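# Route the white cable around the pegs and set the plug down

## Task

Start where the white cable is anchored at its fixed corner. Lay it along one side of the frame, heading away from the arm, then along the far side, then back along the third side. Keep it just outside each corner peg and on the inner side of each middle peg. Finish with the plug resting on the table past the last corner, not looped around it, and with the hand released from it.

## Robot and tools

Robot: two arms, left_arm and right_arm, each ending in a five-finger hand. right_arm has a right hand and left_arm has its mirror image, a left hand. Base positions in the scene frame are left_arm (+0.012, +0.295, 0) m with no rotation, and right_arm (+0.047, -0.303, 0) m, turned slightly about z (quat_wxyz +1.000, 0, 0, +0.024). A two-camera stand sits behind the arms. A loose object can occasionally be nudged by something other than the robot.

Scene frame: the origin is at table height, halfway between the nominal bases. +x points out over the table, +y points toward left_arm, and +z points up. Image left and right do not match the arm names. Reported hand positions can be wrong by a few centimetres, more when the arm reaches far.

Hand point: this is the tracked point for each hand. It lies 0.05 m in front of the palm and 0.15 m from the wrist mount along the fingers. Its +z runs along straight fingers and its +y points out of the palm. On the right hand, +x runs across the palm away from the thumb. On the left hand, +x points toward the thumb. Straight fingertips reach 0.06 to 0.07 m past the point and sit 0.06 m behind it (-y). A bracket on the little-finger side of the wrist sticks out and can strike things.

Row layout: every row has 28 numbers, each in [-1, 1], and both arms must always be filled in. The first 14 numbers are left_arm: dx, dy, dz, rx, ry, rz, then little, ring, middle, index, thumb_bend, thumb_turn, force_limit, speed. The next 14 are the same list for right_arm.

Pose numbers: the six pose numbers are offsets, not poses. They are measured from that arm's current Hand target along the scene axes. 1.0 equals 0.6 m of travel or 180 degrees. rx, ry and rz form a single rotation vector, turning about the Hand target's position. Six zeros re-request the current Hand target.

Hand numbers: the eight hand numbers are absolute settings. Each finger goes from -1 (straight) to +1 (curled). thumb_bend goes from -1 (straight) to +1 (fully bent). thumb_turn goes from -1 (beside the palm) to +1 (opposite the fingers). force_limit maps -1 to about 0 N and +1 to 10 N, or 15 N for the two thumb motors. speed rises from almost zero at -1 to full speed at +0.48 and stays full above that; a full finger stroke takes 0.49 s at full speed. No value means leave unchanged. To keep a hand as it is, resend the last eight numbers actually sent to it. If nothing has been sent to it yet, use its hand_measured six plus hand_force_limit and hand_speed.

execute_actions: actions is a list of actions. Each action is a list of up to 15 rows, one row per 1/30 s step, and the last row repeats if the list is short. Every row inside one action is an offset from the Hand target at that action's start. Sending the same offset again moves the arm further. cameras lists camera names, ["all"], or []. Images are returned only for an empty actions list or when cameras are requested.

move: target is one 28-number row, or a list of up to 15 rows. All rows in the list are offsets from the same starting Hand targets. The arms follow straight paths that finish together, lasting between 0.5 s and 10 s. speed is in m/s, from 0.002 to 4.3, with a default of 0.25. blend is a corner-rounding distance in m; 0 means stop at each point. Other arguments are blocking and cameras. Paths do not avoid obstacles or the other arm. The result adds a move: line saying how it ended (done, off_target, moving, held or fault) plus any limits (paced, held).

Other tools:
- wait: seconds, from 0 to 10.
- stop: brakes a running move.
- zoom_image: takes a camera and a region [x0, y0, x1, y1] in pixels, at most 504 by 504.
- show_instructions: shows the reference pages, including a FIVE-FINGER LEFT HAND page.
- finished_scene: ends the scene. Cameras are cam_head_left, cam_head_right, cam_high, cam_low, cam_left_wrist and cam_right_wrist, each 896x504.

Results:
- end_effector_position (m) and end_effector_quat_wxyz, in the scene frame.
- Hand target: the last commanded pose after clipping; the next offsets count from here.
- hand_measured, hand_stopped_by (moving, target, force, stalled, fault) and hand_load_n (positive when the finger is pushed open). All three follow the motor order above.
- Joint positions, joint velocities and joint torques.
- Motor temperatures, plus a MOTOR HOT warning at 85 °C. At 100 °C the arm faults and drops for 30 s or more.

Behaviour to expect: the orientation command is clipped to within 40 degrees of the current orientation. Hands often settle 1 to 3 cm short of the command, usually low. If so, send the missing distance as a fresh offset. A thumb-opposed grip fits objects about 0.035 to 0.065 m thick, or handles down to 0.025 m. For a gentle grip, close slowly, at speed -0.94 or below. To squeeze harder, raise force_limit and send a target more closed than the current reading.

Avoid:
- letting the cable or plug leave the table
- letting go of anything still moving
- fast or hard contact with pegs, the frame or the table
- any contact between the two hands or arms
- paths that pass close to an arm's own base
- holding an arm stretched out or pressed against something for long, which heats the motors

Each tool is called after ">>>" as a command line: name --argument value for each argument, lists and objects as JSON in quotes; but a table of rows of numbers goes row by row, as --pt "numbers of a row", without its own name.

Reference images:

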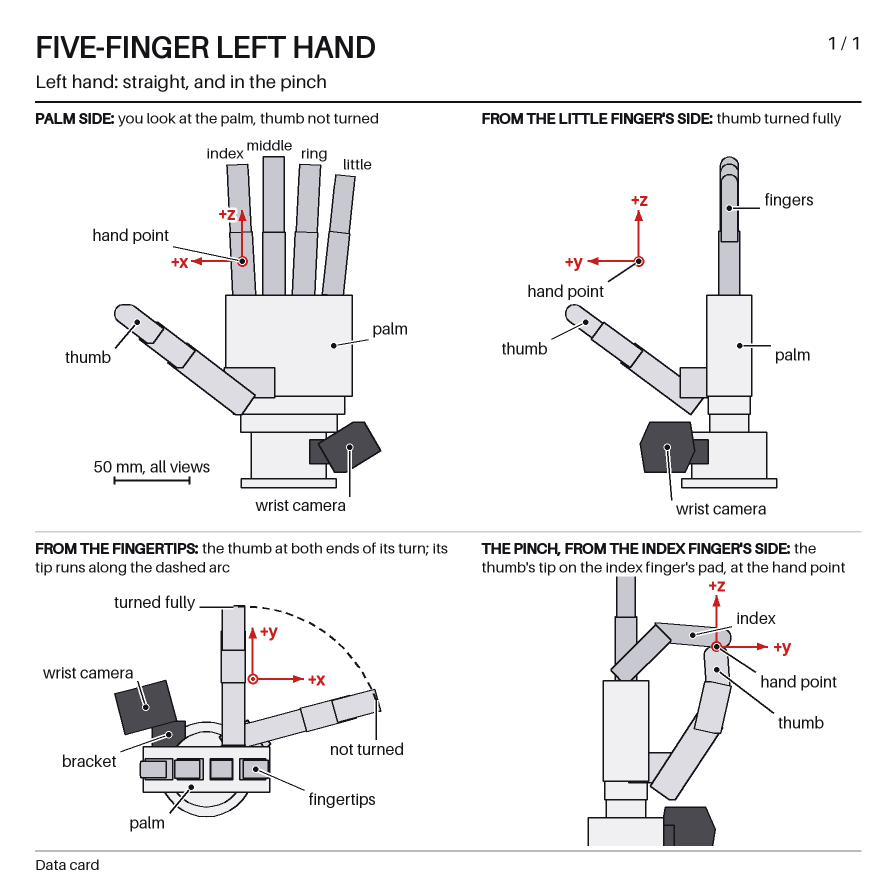

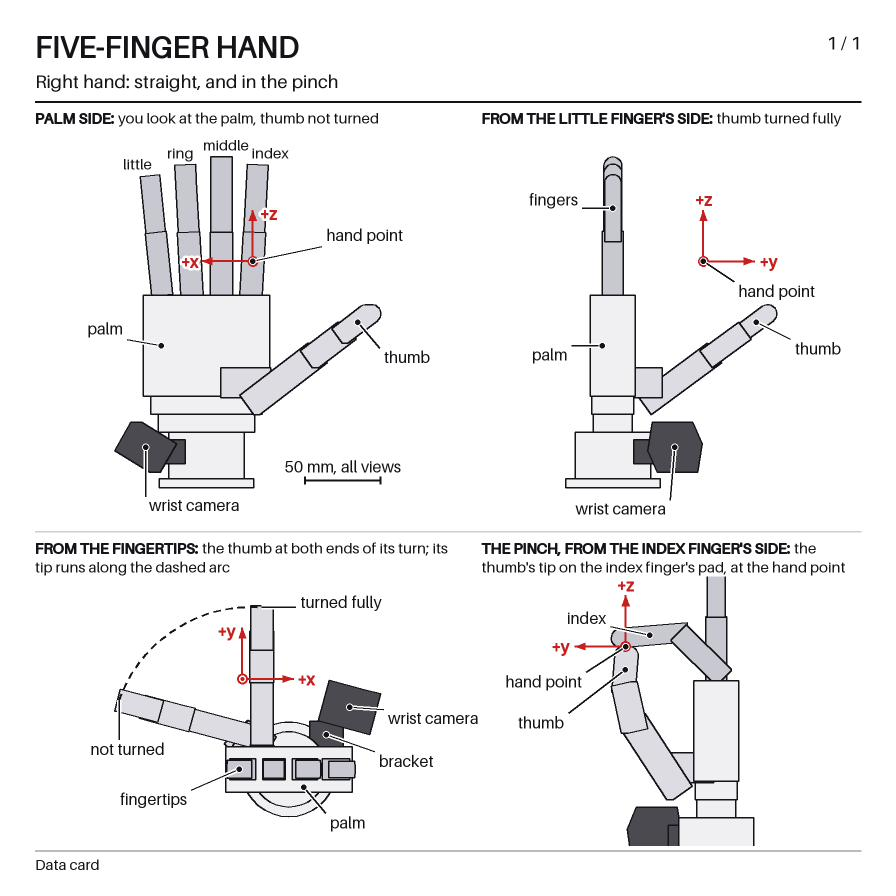

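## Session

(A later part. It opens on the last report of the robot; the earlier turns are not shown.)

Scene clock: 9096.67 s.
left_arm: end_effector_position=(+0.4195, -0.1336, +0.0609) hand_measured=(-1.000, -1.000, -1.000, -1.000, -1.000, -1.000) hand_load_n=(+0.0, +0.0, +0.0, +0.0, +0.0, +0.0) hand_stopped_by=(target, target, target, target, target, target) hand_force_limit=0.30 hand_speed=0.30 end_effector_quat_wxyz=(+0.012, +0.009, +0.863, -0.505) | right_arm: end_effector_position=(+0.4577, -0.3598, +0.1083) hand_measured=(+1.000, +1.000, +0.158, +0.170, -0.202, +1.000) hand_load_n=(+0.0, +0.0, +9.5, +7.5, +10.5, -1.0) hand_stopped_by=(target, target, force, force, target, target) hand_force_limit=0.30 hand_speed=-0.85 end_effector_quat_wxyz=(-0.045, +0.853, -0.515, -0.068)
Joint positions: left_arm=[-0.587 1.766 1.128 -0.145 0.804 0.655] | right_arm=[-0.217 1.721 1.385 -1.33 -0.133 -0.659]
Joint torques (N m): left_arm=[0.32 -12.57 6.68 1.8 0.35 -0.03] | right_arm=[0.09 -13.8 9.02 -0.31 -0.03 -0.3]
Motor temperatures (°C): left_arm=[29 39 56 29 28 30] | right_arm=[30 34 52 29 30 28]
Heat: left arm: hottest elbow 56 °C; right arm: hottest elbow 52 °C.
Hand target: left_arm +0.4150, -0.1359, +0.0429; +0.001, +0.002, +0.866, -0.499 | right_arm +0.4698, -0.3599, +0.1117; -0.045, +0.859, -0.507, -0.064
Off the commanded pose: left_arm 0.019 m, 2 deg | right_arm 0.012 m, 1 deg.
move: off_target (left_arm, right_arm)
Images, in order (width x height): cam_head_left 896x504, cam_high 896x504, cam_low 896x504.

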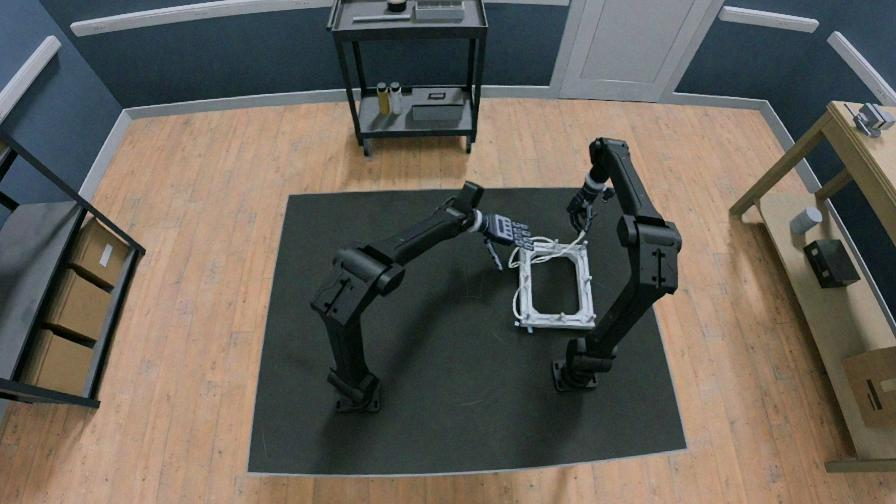

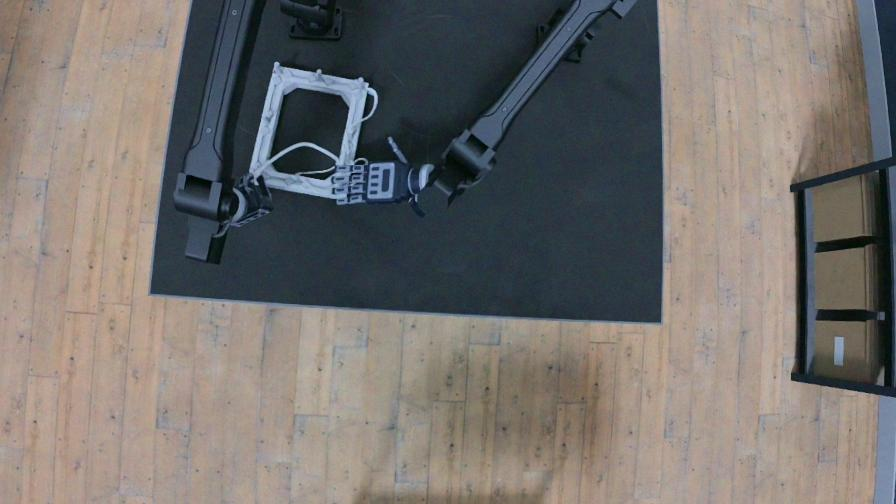

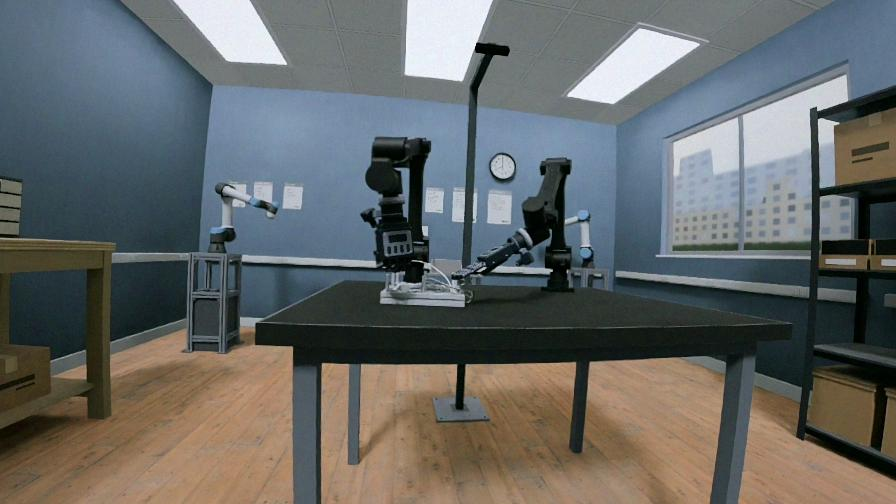

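>>> move --pt "0.0 0.0 0 0 0 0 -1 -1 -1 -1 -1 -1 0.3 0.3 0.217 -0.167 -0.03 0.0 -0.2358 0.1286 1 1 0.5 0.6 -0.2 1 0.3 -0.85" --pt "0.0 0.0 0 0 0 0 -1 -1 -1 -1 -1 -1 0.3 0.3 0.384 -0.317 -0.043 0.0 -0.2358 0.1286 1 1 0.5 0.6 -0.2 1 0.3 -0.85" --speed 0.18 --blend 0.02 --cameras '["cam_high","cam_low","cam_left_wrist"]'

>>> zoom_image --camera "cam_low" --region '[350, 245, 450, 315]'

>>> zoom_image --camera "cam_high" --region '[200, 60, 380, 240]'

Scene clock: 9111.37 s.
left_arm: end_effector_position=(+0.4195, -0.1336, +0.0609) hand_measured=(-1.000, -1.000, -1.000, -1.000, -1.000, -1.000) hand_load_n=(+0.0, +0.5, +0.0, +0.0, +0.0, -0.5) hand_stopped_by=(target, target, target, target, target, target) hand_force_limit=0.30 hand_speed=0.30 end_effector_quat_wxyz=(+0.012, +0.009, +0.863, -0.505) | right_arm: end_effector_position=(+0.6848, -0.5352, +0.0764) hand_measured=(+1.000, +1.000, +0.158, +0.170, -0.202, +1.000) hand_load_n=(+0.5, +0.0, +10.0, +7.5, +10.0, -1.0) hand_stopped_by=(target, target, force, force, target, target) hand_force_limit=0.30 hand_speed=-0.85 end_effector_quat_wxyz=(-0.217, +0.905, -0.290, +0.224)
Joint positions: left_arm=[-0.587 1.766 1.128 -0.145 0.804 0.655] | right_arm=[-0.465 1.996 1.71 -0.845 -0.473 -1.259]
Joint torques (N m): left_arm=[0.38 -12.63 6.67 1.78 0.35 -0.03] | right_arm=[-0.21 -19.08 10.88 1.16 -0.36 -0.32]
Motor temperatures (°C): left_arm=[29 39 56 29 28 30] | right_arm=[30 35 53 29 30 28]
Heat: left arm: hottest elbow 56 °C; right arm: hottest elbow 53 °C.
Hand target: left_arm +0.4150, -0.1359, +0.0429; +0.001, +0.002, +0.866, -0.499 | right_arm +0.7001, -0.5501, +0.0858; -0.211, +0.905, -0.278, +0.242
Off the commanded pose: left_arm 0.019 m, 2 deg | right_arm 0.023 m, 3 deg.
move: off_target (left_arm, right_arm)
Images, in order (width x height): cam_high 896x504, cam_low 896x504, cam_left_wrist 896x504.

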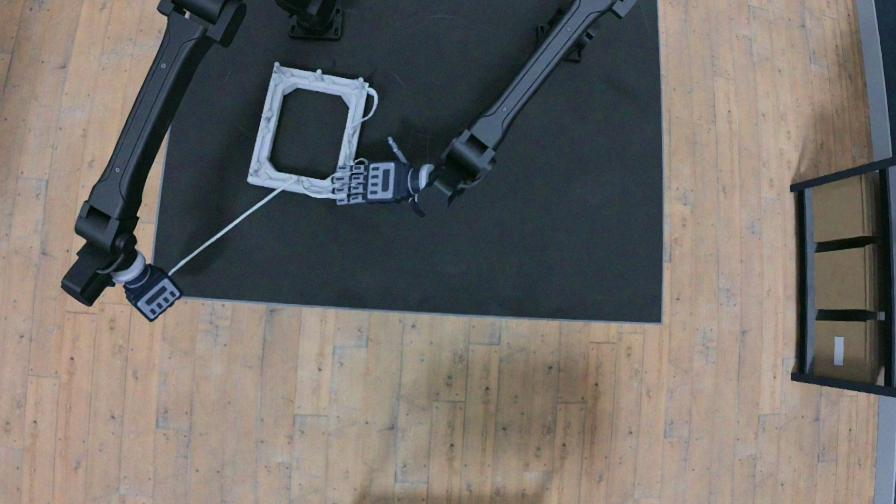

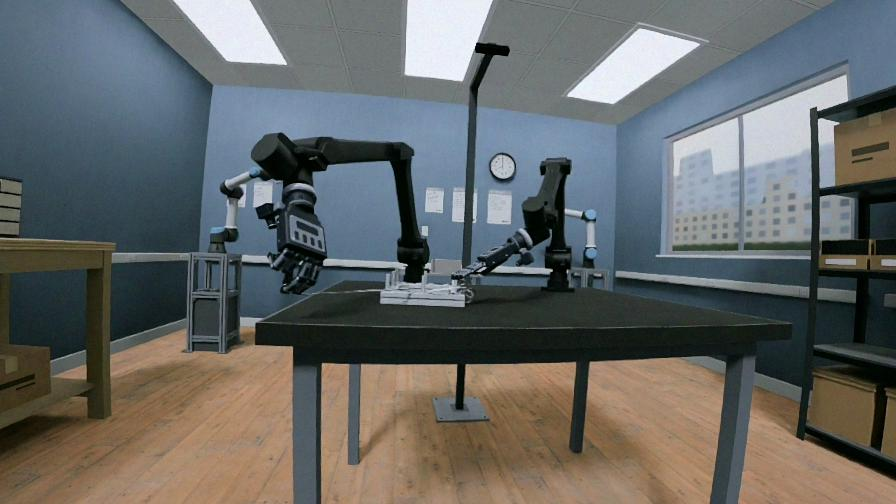

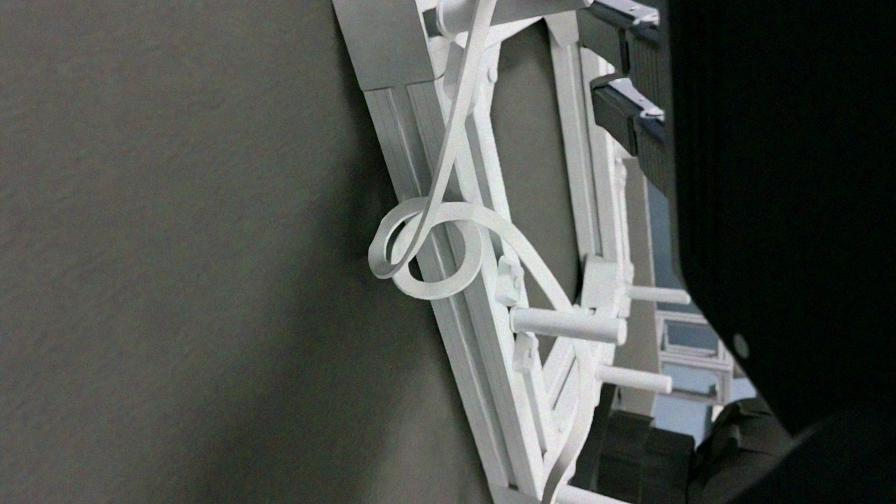

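Scaled by 5.040 from the camera's 896x504 image, which has a finer 1280x720 frame.

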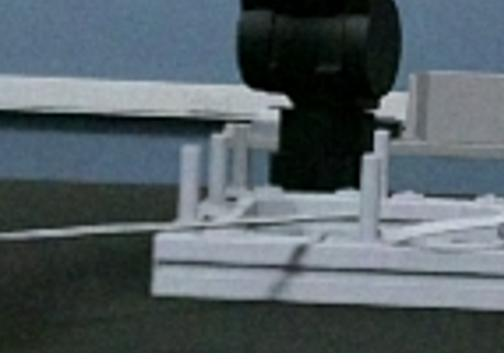

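Scaled by 2.800 from the camera's 896x504 image, which has a finer 1280x720 frame.

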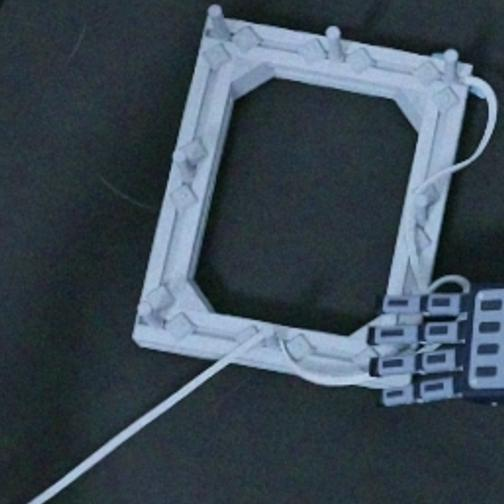

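>>> move --pt "0.0 0.0 0 0 0 0 -1 -1 -1 -1 -1 -1 0.3 0.3 0 0 0 0.1146 0.0455 0.0512 1 1 0.5 0.6 -0.2 1 0.3 -0.85" --speed 0.2

>>> move --pt "0.0 0.0 0 0 0 0 -1 -1 -1 -1 -1 -1 0.3 0.3 -0.1 -0.092 -0.02 0 0 -0.04 1 1 0.5 0.6 -0.2 1 0.3 -0.85" --pt "0.0 0.0 0 0 0 0 -1 -1 -1 -1 -1 -1 0.3 0.3 -0.247 -0.167 -0.027 0 0 -0.094 1 1 0.5 0.6 -0.2 1 0.3 -0.85" --pt "0.0 0.0 0 0 0 0 -1 -1 -1 -1 -1 -1 0.3 0.3 -0.467 -0.197 -0.027 0 0 -0.261 1 1 0.5 0.6 -0.2 1 0.3 -0.85" --speed 0.15 --blend 0.02 --cameras '["cam_high","cam_low"]'

>>> zoom_image --camera "cam_low" --region '[350, 245, 450, 315]'

>>> zoom_image --camera "cam_high" --region '[140, 60, 360, 240]'

Scene clock: 9138.63 s.
left_arm: end_effector_position=(+0.4195, -0.1336, +0.0609) hand_measured=(-1.000, -1.000, -1.000, -1.000, -1.000, -1.000) hand_load_n=(+0.0, +0.0, +0.0, +0.0, +0.0, +0.0) hand_stopped_by=(target, target, target, target, target, target) hand_force_limit=0.30 hand_speed=0.30 end_effector_quat_wxyz=(+0.012, +0.009, +0.863, -0.505) | right_arm: end_effector_position=(+0.6902, -0.5346, +0.0863) hand_measured=(+1.000, +1.000, +0.158, +0.170, -0.202, +1.000) hand_load_n=(+0.0, +0.0, +9.0, +8.0, +11.0, +0.0) hand_stopped_by=(target, target, force, force, target, target) hand_force_limit=0.30 hand_speed=-0.85 end_effector_quat_wxyz=(-0.372, +0.884, -0.269, +0.089)
Joint positions: left_arm=[-0.587 1.766 1.128 -0.145 0.804 0.655] | right_arm=[-0.536 2.296 2.217 -1.451 -0.784 -1.451]
Joint torques (N m): left_arm=[0.38 -12.63 6.68 1.78 0.35 -0.04] | right_arm=[-0.67 -20.31 10.3 0.4 -0.62 -0.35]
Motor temperatures (°C): left_arm=[29 39 56 29 28 30] | right_arm=[30 38 56 29 30 28]
Heat: left arm: hottest elbow 56 °C; right arm: hottest elbow 56 °C.
Hand target: left_arm +0.4150, -0.1359, +0.0429; +0.001, +0.002, +0.866, -0.499 | right_arm +0.7002, -0.5501, +0.0859; -0.368, +0.887, -0.257, +0.106
Off the commanded pose: left_arm 0.019 m, 2 deg | right_arm 0.018 m, 2 deg.
move: off_target (left_arm, right_arm)

Scene clock: 9142.33 s.
left_arm: end_effector_position=(+0.4195, -0.1336, +0.0609) hand_measured=(-1.000, -1.000, -1.000, -1.000, -1.000, -1.000) hand_load_n=(+0.0, +0.0, +0.0, +0.0, +0.0, +0.0) hand_stopped_by=(target, target, target, target, target, target) hand_force_limit=0.30 hand_speed=0.30 end_effector_quat_wxyz=(+0.012, +0.009, +0.863, -0.505) | right_arm: end_effector_position=(+0.4216, -0.6642, +0.0678) hand_measured=(+1.000, +1.000, +0.158, +0.170, -0.202, +1.000) hand_load_n=(+0.0, +0.0, +9.5, +7.0, +11.0, -1.0) hand_stopped_by=(target, target, force, force, target, target) hand_force_limit=0.30 hand_speed=-0.85 end_effector_quat_wxyz=(-0.298, +0.716, -0.586, +0.237)
Joint positions: left_arm=[-0.587 1.766 1.128 -0.145 0.804 0.655] | right_arm=[-1.006 1.706 1.215 -0.712 -0.706 -1.02]
Joint torques (N m): left_arm=[0.32 -12.63 6.68 1.78 0.35 -0.03] | right_arm=[-0.62 -15.74 6.34 1.42 -0.39 0.09]
Motor temperatures (°C): left_arm=[29 39 56 29 28 30] | right_arm=[30 38 56 29 30 28]
Heat: left arm: hottest elbow 56 °C; right arm: hottest elbow 56 °C.
Hand target: left_arm +0.4150, -0.1359, +0.0429; +0.001, +0.002, +0.866, -0.499 | right_arm +0.4200, -0.6683, +0.0697; -0.295, +0.711, -0.590, +0.244
Off the commanded pose: left_arm 0.019 m, 2 deg | right_arm 0.005 m, 1 deg.
move: off_target (left_arm)
Images, in order (width x height): cam_high 896x504, cam_low 896x504.

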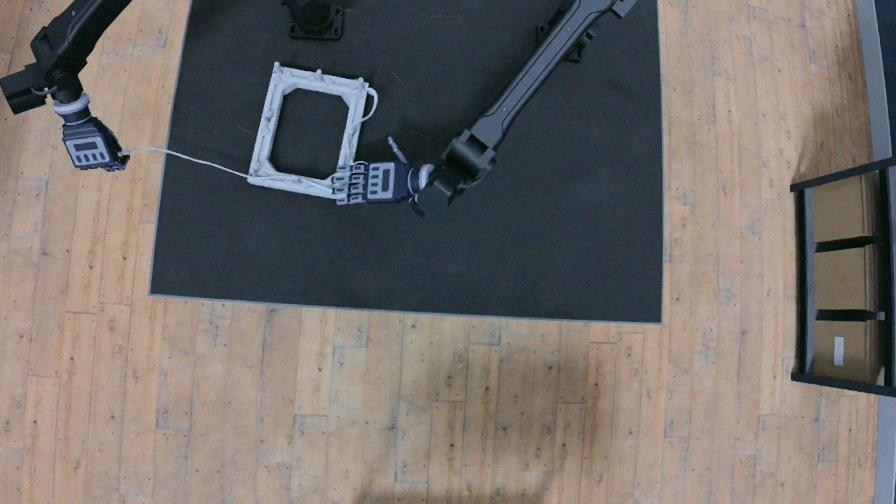

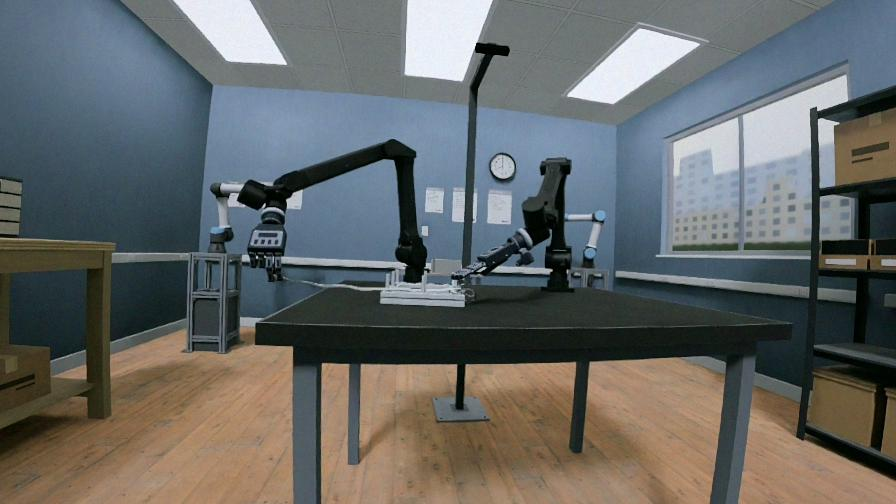

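Scaled by 5.040 from the camera's 896x504 image, which has a finer 1280x720 frame.

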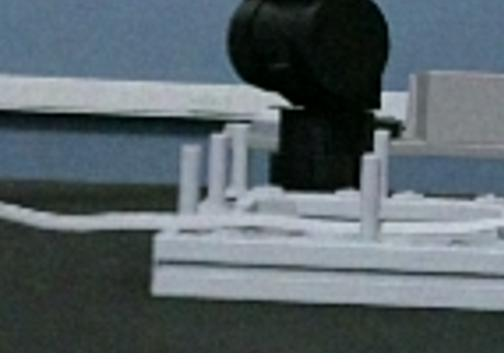

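Scaled by 2.291 from the camera's 896x504 image, which has a finer 1280x720 frame.

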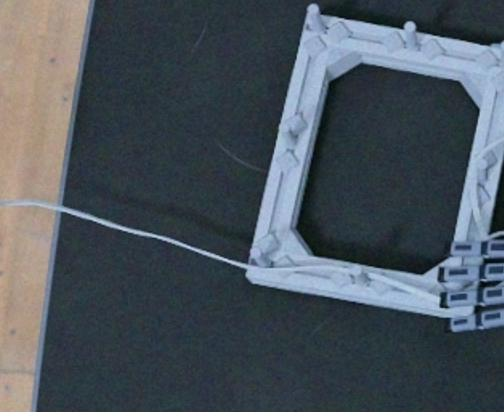

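>>> move --pt "0.0 0.0 0 0 0 0 -1 -1 -1 -1 -1 -1 0.3 0.3 -0.212 0.077 0.0 0 0 -0.167 1 1 0.5 0.6 -0.2 1 0.3 -0.85" --pt "0.0 0.0 0 0 0 0 -1 -1 -1 -1 -1 -1 0.3 0.3 -0.342 0.227 0.0 0 0 -0.367 1 1 0.5 0.6 -0.2 1 0.3 -0.85" --speed 0.15 --blend 0.02

>>> move --pt "0.0 0.0 0 0 0 0 -1 -1 -1 -1 -1 -1 0.3 0.3 0.125 0.02 0.01 0 0 -0.233 1 1 0.5 0.6 -0.2 1 0.3 -0.85" --pt "0.0 0.0 0 0 0 0 -1 -1 -1 -1 -1 -1 0.3 0.3 0.29 0.087 0.02 0.2583 -0.0692 -0.3885 1 1 0.5 0.6 -0.2 1 0.3 -0.85" --speed 0.15 --blend 0.02 --cameras '["cam_high","cam_low","cam_head_left"]'

>>> zoom_image --camera "cam_low" --region '[350, 245, 450, 315]'

>>> zoom_image --camera "cam_high" --region '[180, 60, 360, 240]'

Scene clock: 9158.33 s.
left_arm: end_effector_position=(+0.4195, -0.1336, +0.0609) hand_measured=(-1.000, -1.000, -1.000, -1.000, -1.000, -1.000) hand_load_n=(+0.0, +0.0, +0.0, +0.0, +0.0, +0.0) hand_stopped_by=(target, target, target, target, target, target) hand_force_limit=0.30 hand_speed=0.30 end_effector_quat_wxyz=(+0.012, +0.009, +0.863, -0.505) | right_arm: end_effector_position=(+0.2141, -0.5368, +0.0715) hand_measured=(+1.000, +1.000, +0.158, +0.170, -0.202, +1.000) hand_load_n=(+0.0, +0.0, +9.5, +7.5, +10.5, -1.0) hand_stopped_by=(target, target, force, force, target, target) hand_force_limit=0.30 hand_speed=-0.85 end_effector_quat_wxyz=(+0.113, -0.276, +0.880, -0.370)
Joint positions: left_arm=[-0.587 1.766 1.128 -0.145 0.804 0.655] | right_arm=[-1.143 0.715 0.376 -0.442 -0.088 -0.096]
Joint torques (N m): left_arm=[0.38 -12.63 6.68 1.8 0.35 -0.03] | right_arm=[0.85 -1.55 6.99 1.33 0 0.03]
Motor temperatures (°C): left_arm=[29 39 56 29 28 30] | right_arm=[30 38 54 29 30 28]
Heat: left arm: hottest elbow 56 °C; right arm: hottest elbow 54 °C.
Hand target: left_arm +0.4150, -0.1359, +0.0429; +0.001, +0.002, +0.866, -0.499 | right_arm +0.2149, -0.5320, +0.0698; +0.115, -0.275, +0.882, -0.365
Off the commanded pose: left_arm 0.019 m, 2 deg | right_arm 0.005 m, 1 deg.
move: off_target (left_arm)

Scene clock: 9164.73 s.
left_arm: end_effector_position=(+0.4195, -0.1336, +0.0609) hand_measured=(-1.000, -1.000, -1.000, -1.000, -1.000, -1.000) hand_load_n=(+0.0, +0.0, +0.0, +0.0, +0.0, +0.0) hand_stopped_by=(target, target, target, target, target, target) hand_force_limit=0.30 hand_speed=0.30 end_effector_quat_wxyz=(+0.012, +0.009, +0.863, -0.505) | right_arm: end_effector_position=(+0.3754, -0.4673, +0.0699) hand_measured=(+1.000, +1.000, +0.158, +0.170, -0.202, +1.000) hand_load_n=(+0.0, +0.0, +9.5, +7.0, +11.0, -1.5) hand_stopped_by=(target, target, force, force, target, target) hand_force_limit=0.30 hand_speed=-0.85 end_effector_quat_wxyz=(+0.057, +0.357, +0.932, -0.032)
Joint positions: left_arm=[-0.587 1.766 1.128 -0.145 0.804 0.655] | right_arm=[-0.643 1.214 0.735 -0.966 0.037 1.706]
Joint torques (N m): left_arm=[0.38 -12.63 6.67 1.8 0.35 -0.04] | right_arm=[-0.91 -6.07 8.98 0.69 -0.13 0]
Motor temperatures (°C): left_arm=[29 39 56 29 28 30] | right_arm=[30 37 54 29 30 28]
Heat: left arm: hottest elbow 56 °C; right arm: hottest elbow 54 °C.
Hand target: left_arm +0.4150, -0.1359, +0.0429; +0.001, +0.002, +0.866, -0.499 | right_arm +0.3888, -0.4799, +0.0817; +0.071, +0.366, +0.927, -0.034
Off the commanded pose: left_arm 0.019 m, 2 deg | right_arm 0.022 m, 2 deg.
move: off_target (left_arm, right_arm)
Images, in order (width x height): cam_head_left 896x504, cam_high 896x504, cam_low 896x504.

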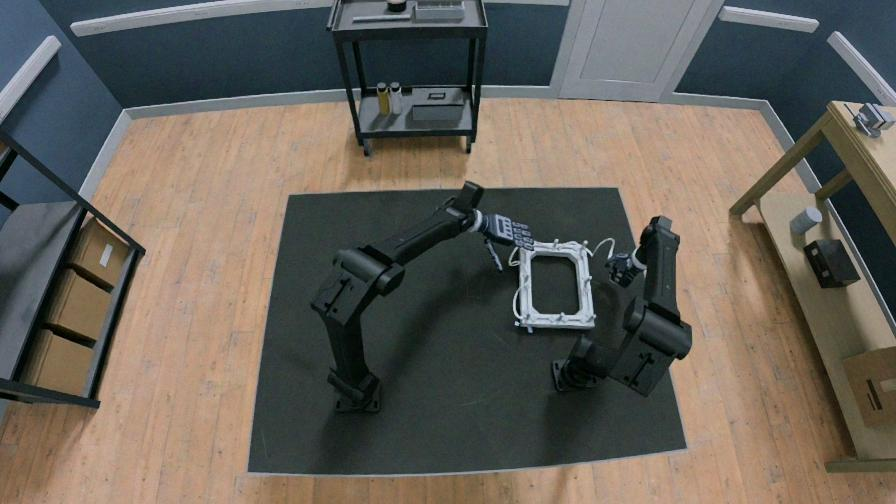

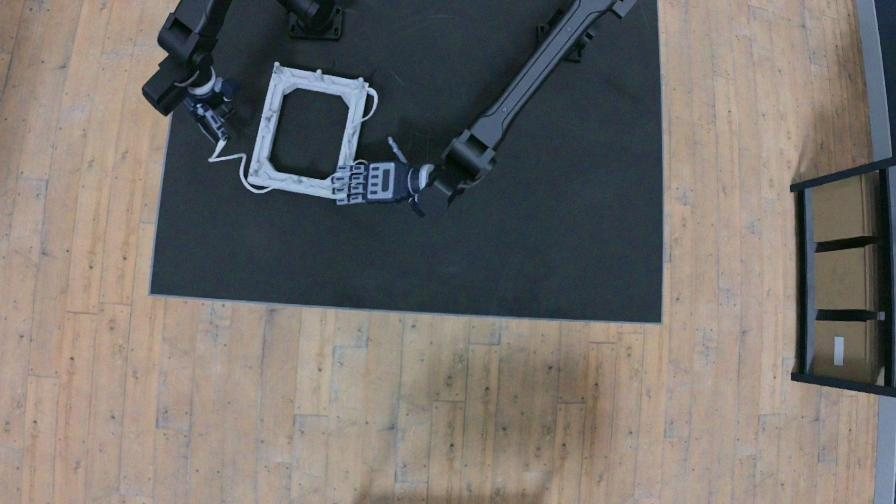

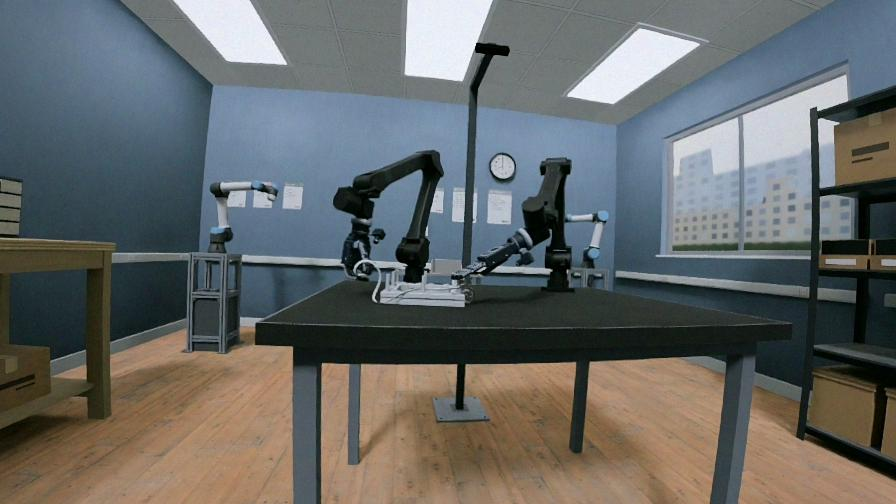

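Scaled by 5.040 from the camera's 896x504 image, which has a finer 1280x720 frame.

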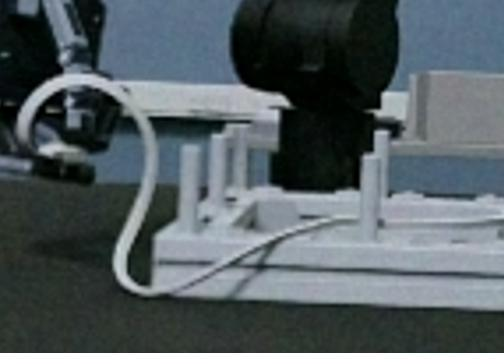

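Scaled by 2.800 from the camera's 896x504 image, which has a finer 1280x720 frame.

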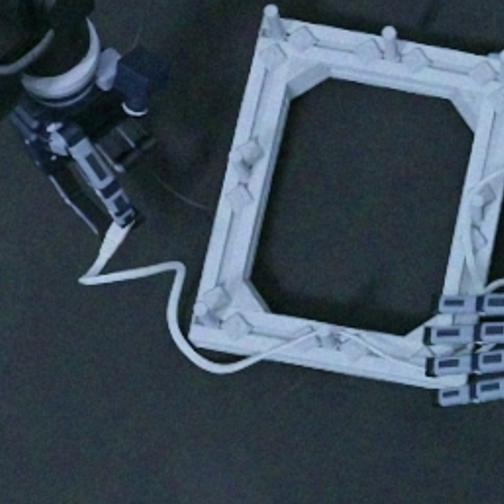

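>>> move --pt "0.0 0.0 0 0 0 0 -1 -1 -1 -1 -1 -1 0.3 0.3 -0.006 0.04 0.05 0 0 0 1 1 0.5 0.6 -0.2 1 0.3 -0.85" --pt "0.0 0.0 0 0 0 0 -1 -1 -1 -1 -1 -1 0.3 0.3 -0.006 0.2 0.05 0 0 0 1 1 0.5 0.6 -0.2 1 0.3 -0.85" --pt "0.0 0.0 0 0 0 0 -1 -1 -1 -1 -1 -1 0.3 0.3 -0.06 0.27 0.0 0 0 0 1 1 0.5 0.6 -0.2 1 0.3 -0.85" --pt "0.0 0.0 0 0 0 0 -1 -1 -1 -1 -1 -1 0.3 0.3 -0.08 0.3 -0.045 0 0 0 1 1 0.5 0.6 -0.2 1 0.3 -0.85" --speed 0.1 --blend 0.02 --cameras '["cam_high","cam_low","cam_head_left"]'

>>> zoom_image --camera "cam_low" --region '[350, 245, 450, 315]'

>>> zoom_image --camera "cam_high" --region '[180, 60, 360, 240]'

Scene clock: 9177.50 s.
left_arm: end_effector_position=(+0.4195, -0.1336, +0.0609) hand_measured=(-1.000, -1.000, -1.000, -1.000, -1.000, -1.000) hand_load_n=(+0.0, +0.0, +0.0, +0.0, +0.0, -0.5) hand_stopped_by=(target, target, target, target, target, target) hand_force_limit=0.30 hand_speed=0.30 end_effector_quat_wxyz=(+0.012, +0.009, +0.863, -0.505) | right_arm: end_effector_position=(+0.3386, -0.3031, +0.0543) hand_measured=(+1.000, +1.000, +0.158, +0.170, -0.202, +1.000) hand_load_n=(+0.0, +0.0, +9.5, +7.0, +11.0, -1.5) hand_stopped_by=(target, target, force, force, target, target) hand_force_limit=0.30 hand_speed=-0.85 end_effector_quat_wxyz=(+0.058, +0.310, +0.949, +0.000)
Joint positions: left_arm=[-0.587 1.766 1.128 -0.145 0.804 0.655] | right_arm=[-0.158 0.955 0.512 -1.015 0.024 2.092]
Joint torques (N m): left_arm=[0.38 -12.63 6.67 1.78 0.35 -0.03] | right_arm=[0.5 -2.96 5.96 0.88 -0.21 0.08]
Motor temperatures (°C): left_arm=[29 39 56 29 28 30] | right_arm=[30 37 53 29 30 28]
Heat: left arm: hottest elbow 56 °C; right arm: hottest elbow 53 °C.
Hand target: left_arm +0.4150, -0.1359, +0.0429; +0.001, +0.002, +0.866, -0.499 | right_arm +0.3408, -0.2999, +0.0547; +0.071, +0.366, +0.927, -0.034
Off the commanded pose: left_arm 0.019 m, 2 deg | right_arm 0.004 m, 8 deg.
joint sent to its limit (right arm) — joint 6 (wrist roll), upper limit. The joint targets are off in orientation, not in position.
move: off_target (left_arm, right_arm); blend cut to 0.0191 m at target 1, 0.0173 m at target 3
Images, in order (width x height): cam_head_left 896x504, cam_high 896x504, cam_low 896x504.

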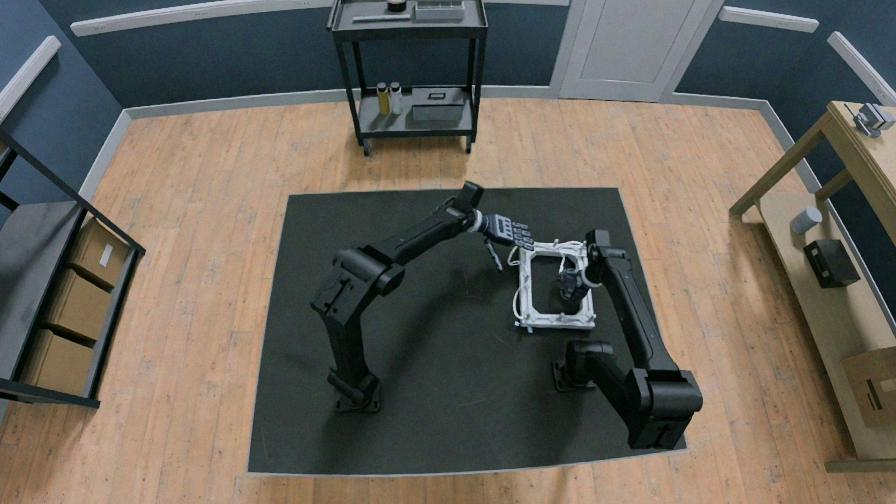

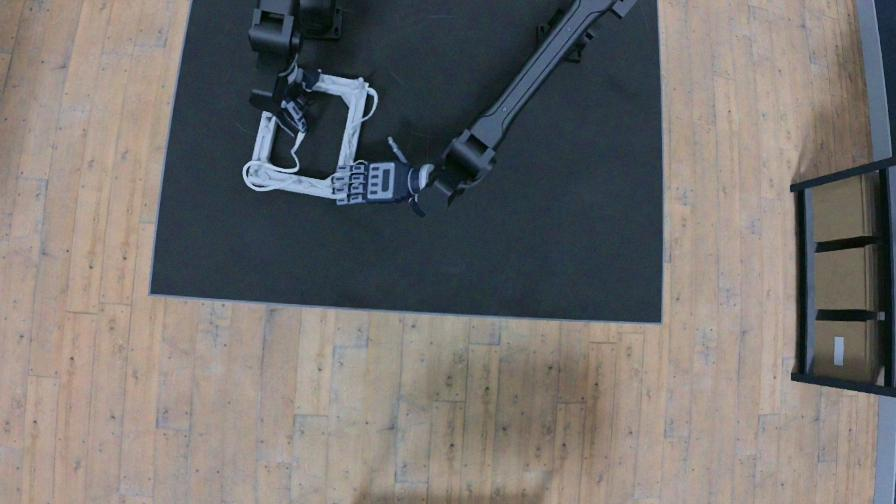

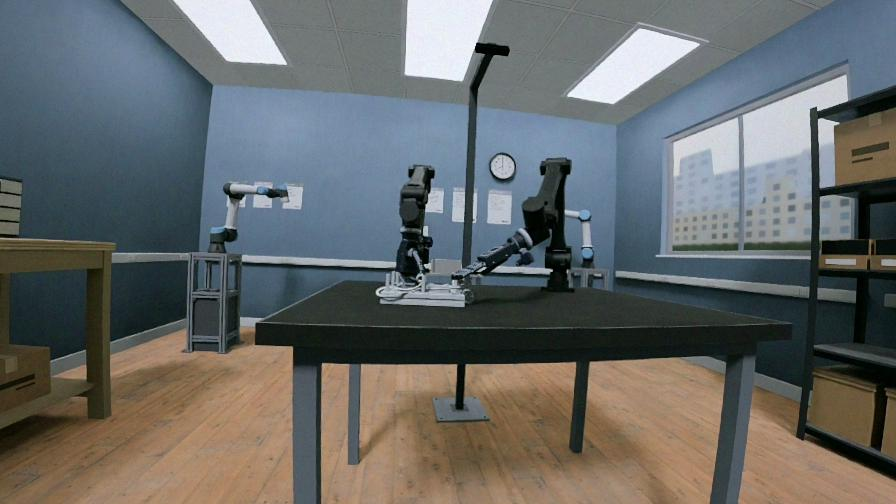

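Scaled by 5.040 from the camera's 896x504 image, which has a finer 1280x720 frame.

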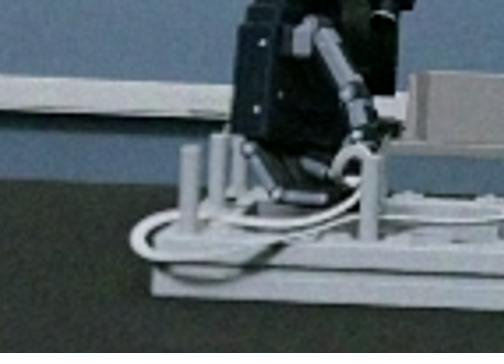

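Scaled by 2.800 from the camera's 896x504 image, which has a finer 1280x720 frame.

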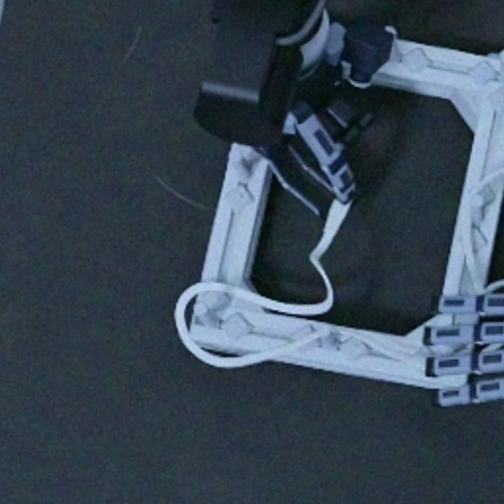

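>>> move --pt "0.0 0.0 0 0 0 0 -1 -1 -1 -1 -1 -1 0.3 0.3 -0.06 0.09 0.035 0 0 0.1 1 1 0.5 0.6 -0.2 1 0.3 -0.85" --speed 0.1 --cameras '["cam_high","cam_low","cam_head_left"]'

>>> zoom_image --camera "cam_low" --region '[350, 245, 450, 315]'

>>> zoom_image --camera "cam_high" --region '[180, 60, 360, 240]'

Scene clock: 9200.87 s.
left_arm: end_effector_position=(+0.4195, -0.1336, +0.0609) hand_measured=(-1.000, -1.000, -1.000, -1.000, -1.000, -1.000) hand_load_n=(-0.5, +0.0, +0.0, +0.0, +0.0, +0.0) hand_stopped_by=(target, target, target, target, target, target) hand_force_limit=0.30 hand_speed=0.30 end_effector_quat_wxyz=(+0.012, +0.009, +0.863, -0.505) | right_arm: end_effector_position=(+0.3074, -0.2474, +0.0755) hand_measured=(+1.000, +1.000, +0.158, +0.170, -0.202, +1.000) hand_load_n=(+0.0, +0.0, +9.5, +7.0, +10.5, -1.5) hand_stopped_by=(target, target, force, force, target, target) hand_force_limit=0.30 hand_speed=-0.85 end_effector_quat_wxyz=(+0.074, +0.200, +0.977, -0.011)
Joint positions: left_arm=[-0.587 1.766 1.128 -0.145 0.804 0.655] | right_arm=[0.074 0.808 0.501 -1.13 0.068 2.092]
Joint torques (N m): left_arm=[0.38 -12.63 6.67 1.78 0.35 -0.04] | right_arm=[0.5 -1.96 6.56 0.21 0.02 0.06]
Motor temperatures (°C): left_arm=[29 39 56 29 28 30] | right_arm=[30 35 51 29 30 28]
Heat: left arm: hottest elbow 56 °C; right arm: hottest elbow 51 °C.
Hand target: left_arm +0.4150, -0.1359, +0.0429; +0.001, +0.002, +0.866, -0.499 | right_arm +0.3048, -0.2459, +0.0757; +0.075, +0.217, +0.973, -0.023
Off the commanded pose: left_arm 0.019 m, 2 deg | right_arm 0.003 m, 2 deg.
joint sent to its limit (right arm) — joint 6 (wrist roll), upper limit. The joint targets still meet the commanded pose.
move: off_target (left_arm)
Images, in order (width x height): cam_head_left 896x504, cam_high 896x504, cam_low 896x504.

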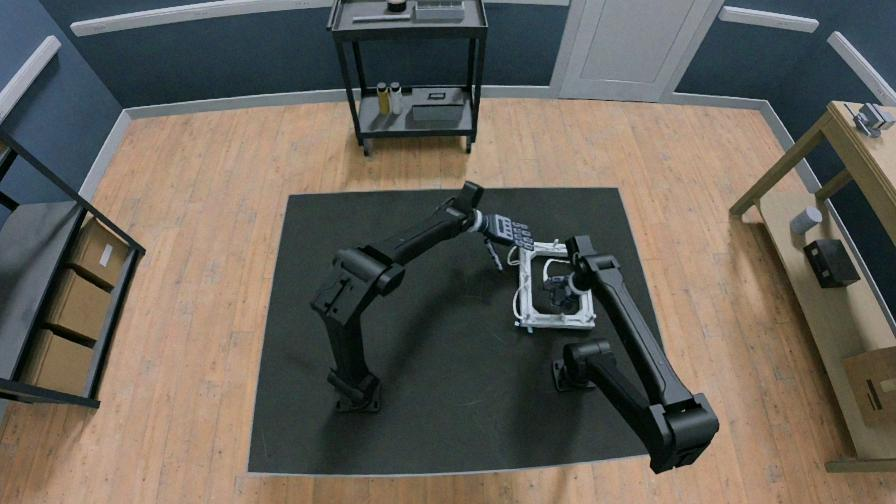

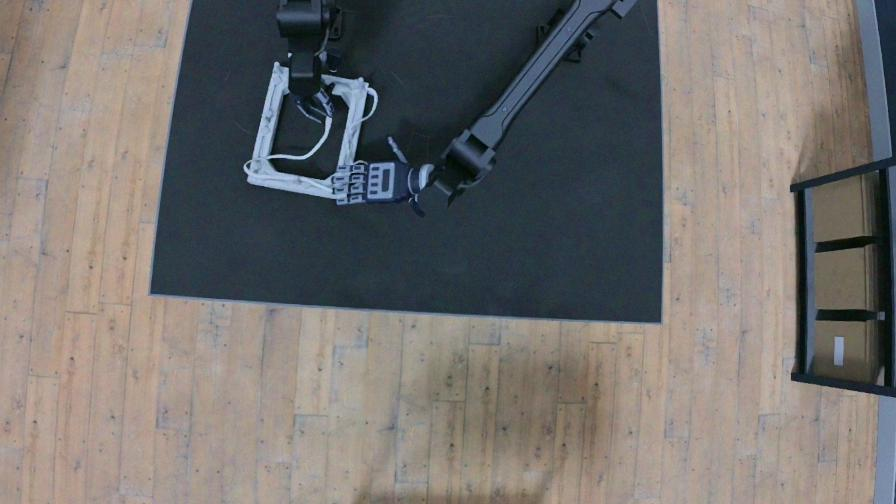

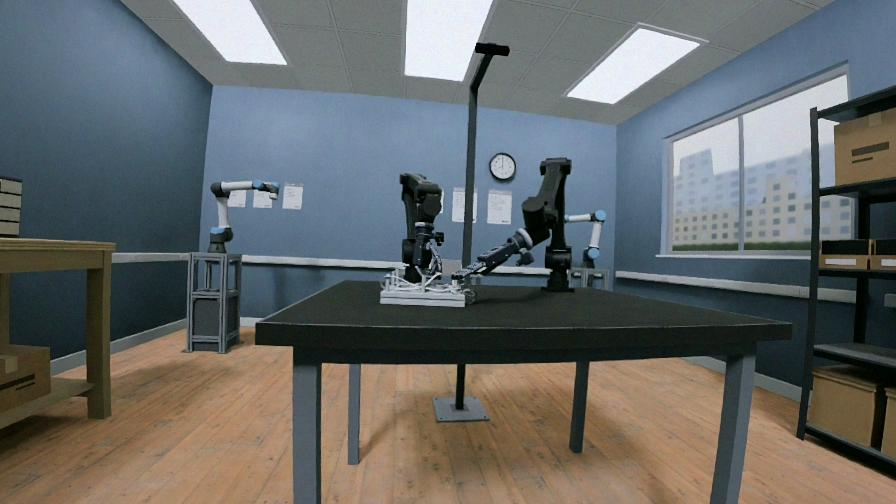

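Scaled by 5.040 from the camera's 896x504 image, which has a finer 1280x720 frame.

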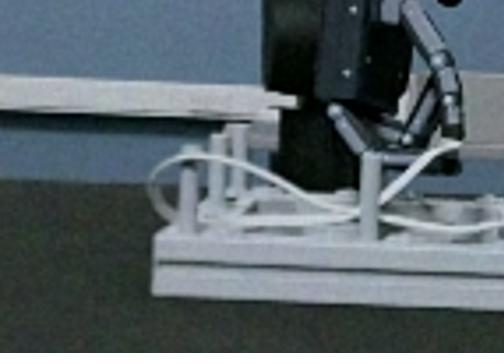

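Scaled by 2.800 from the camera's 896x504 image, which has a finer 1280x720 frame.

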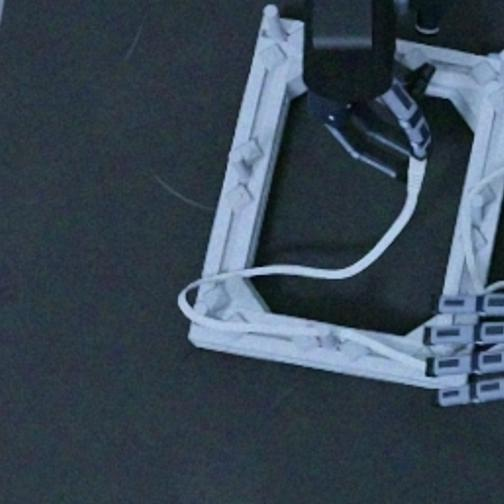

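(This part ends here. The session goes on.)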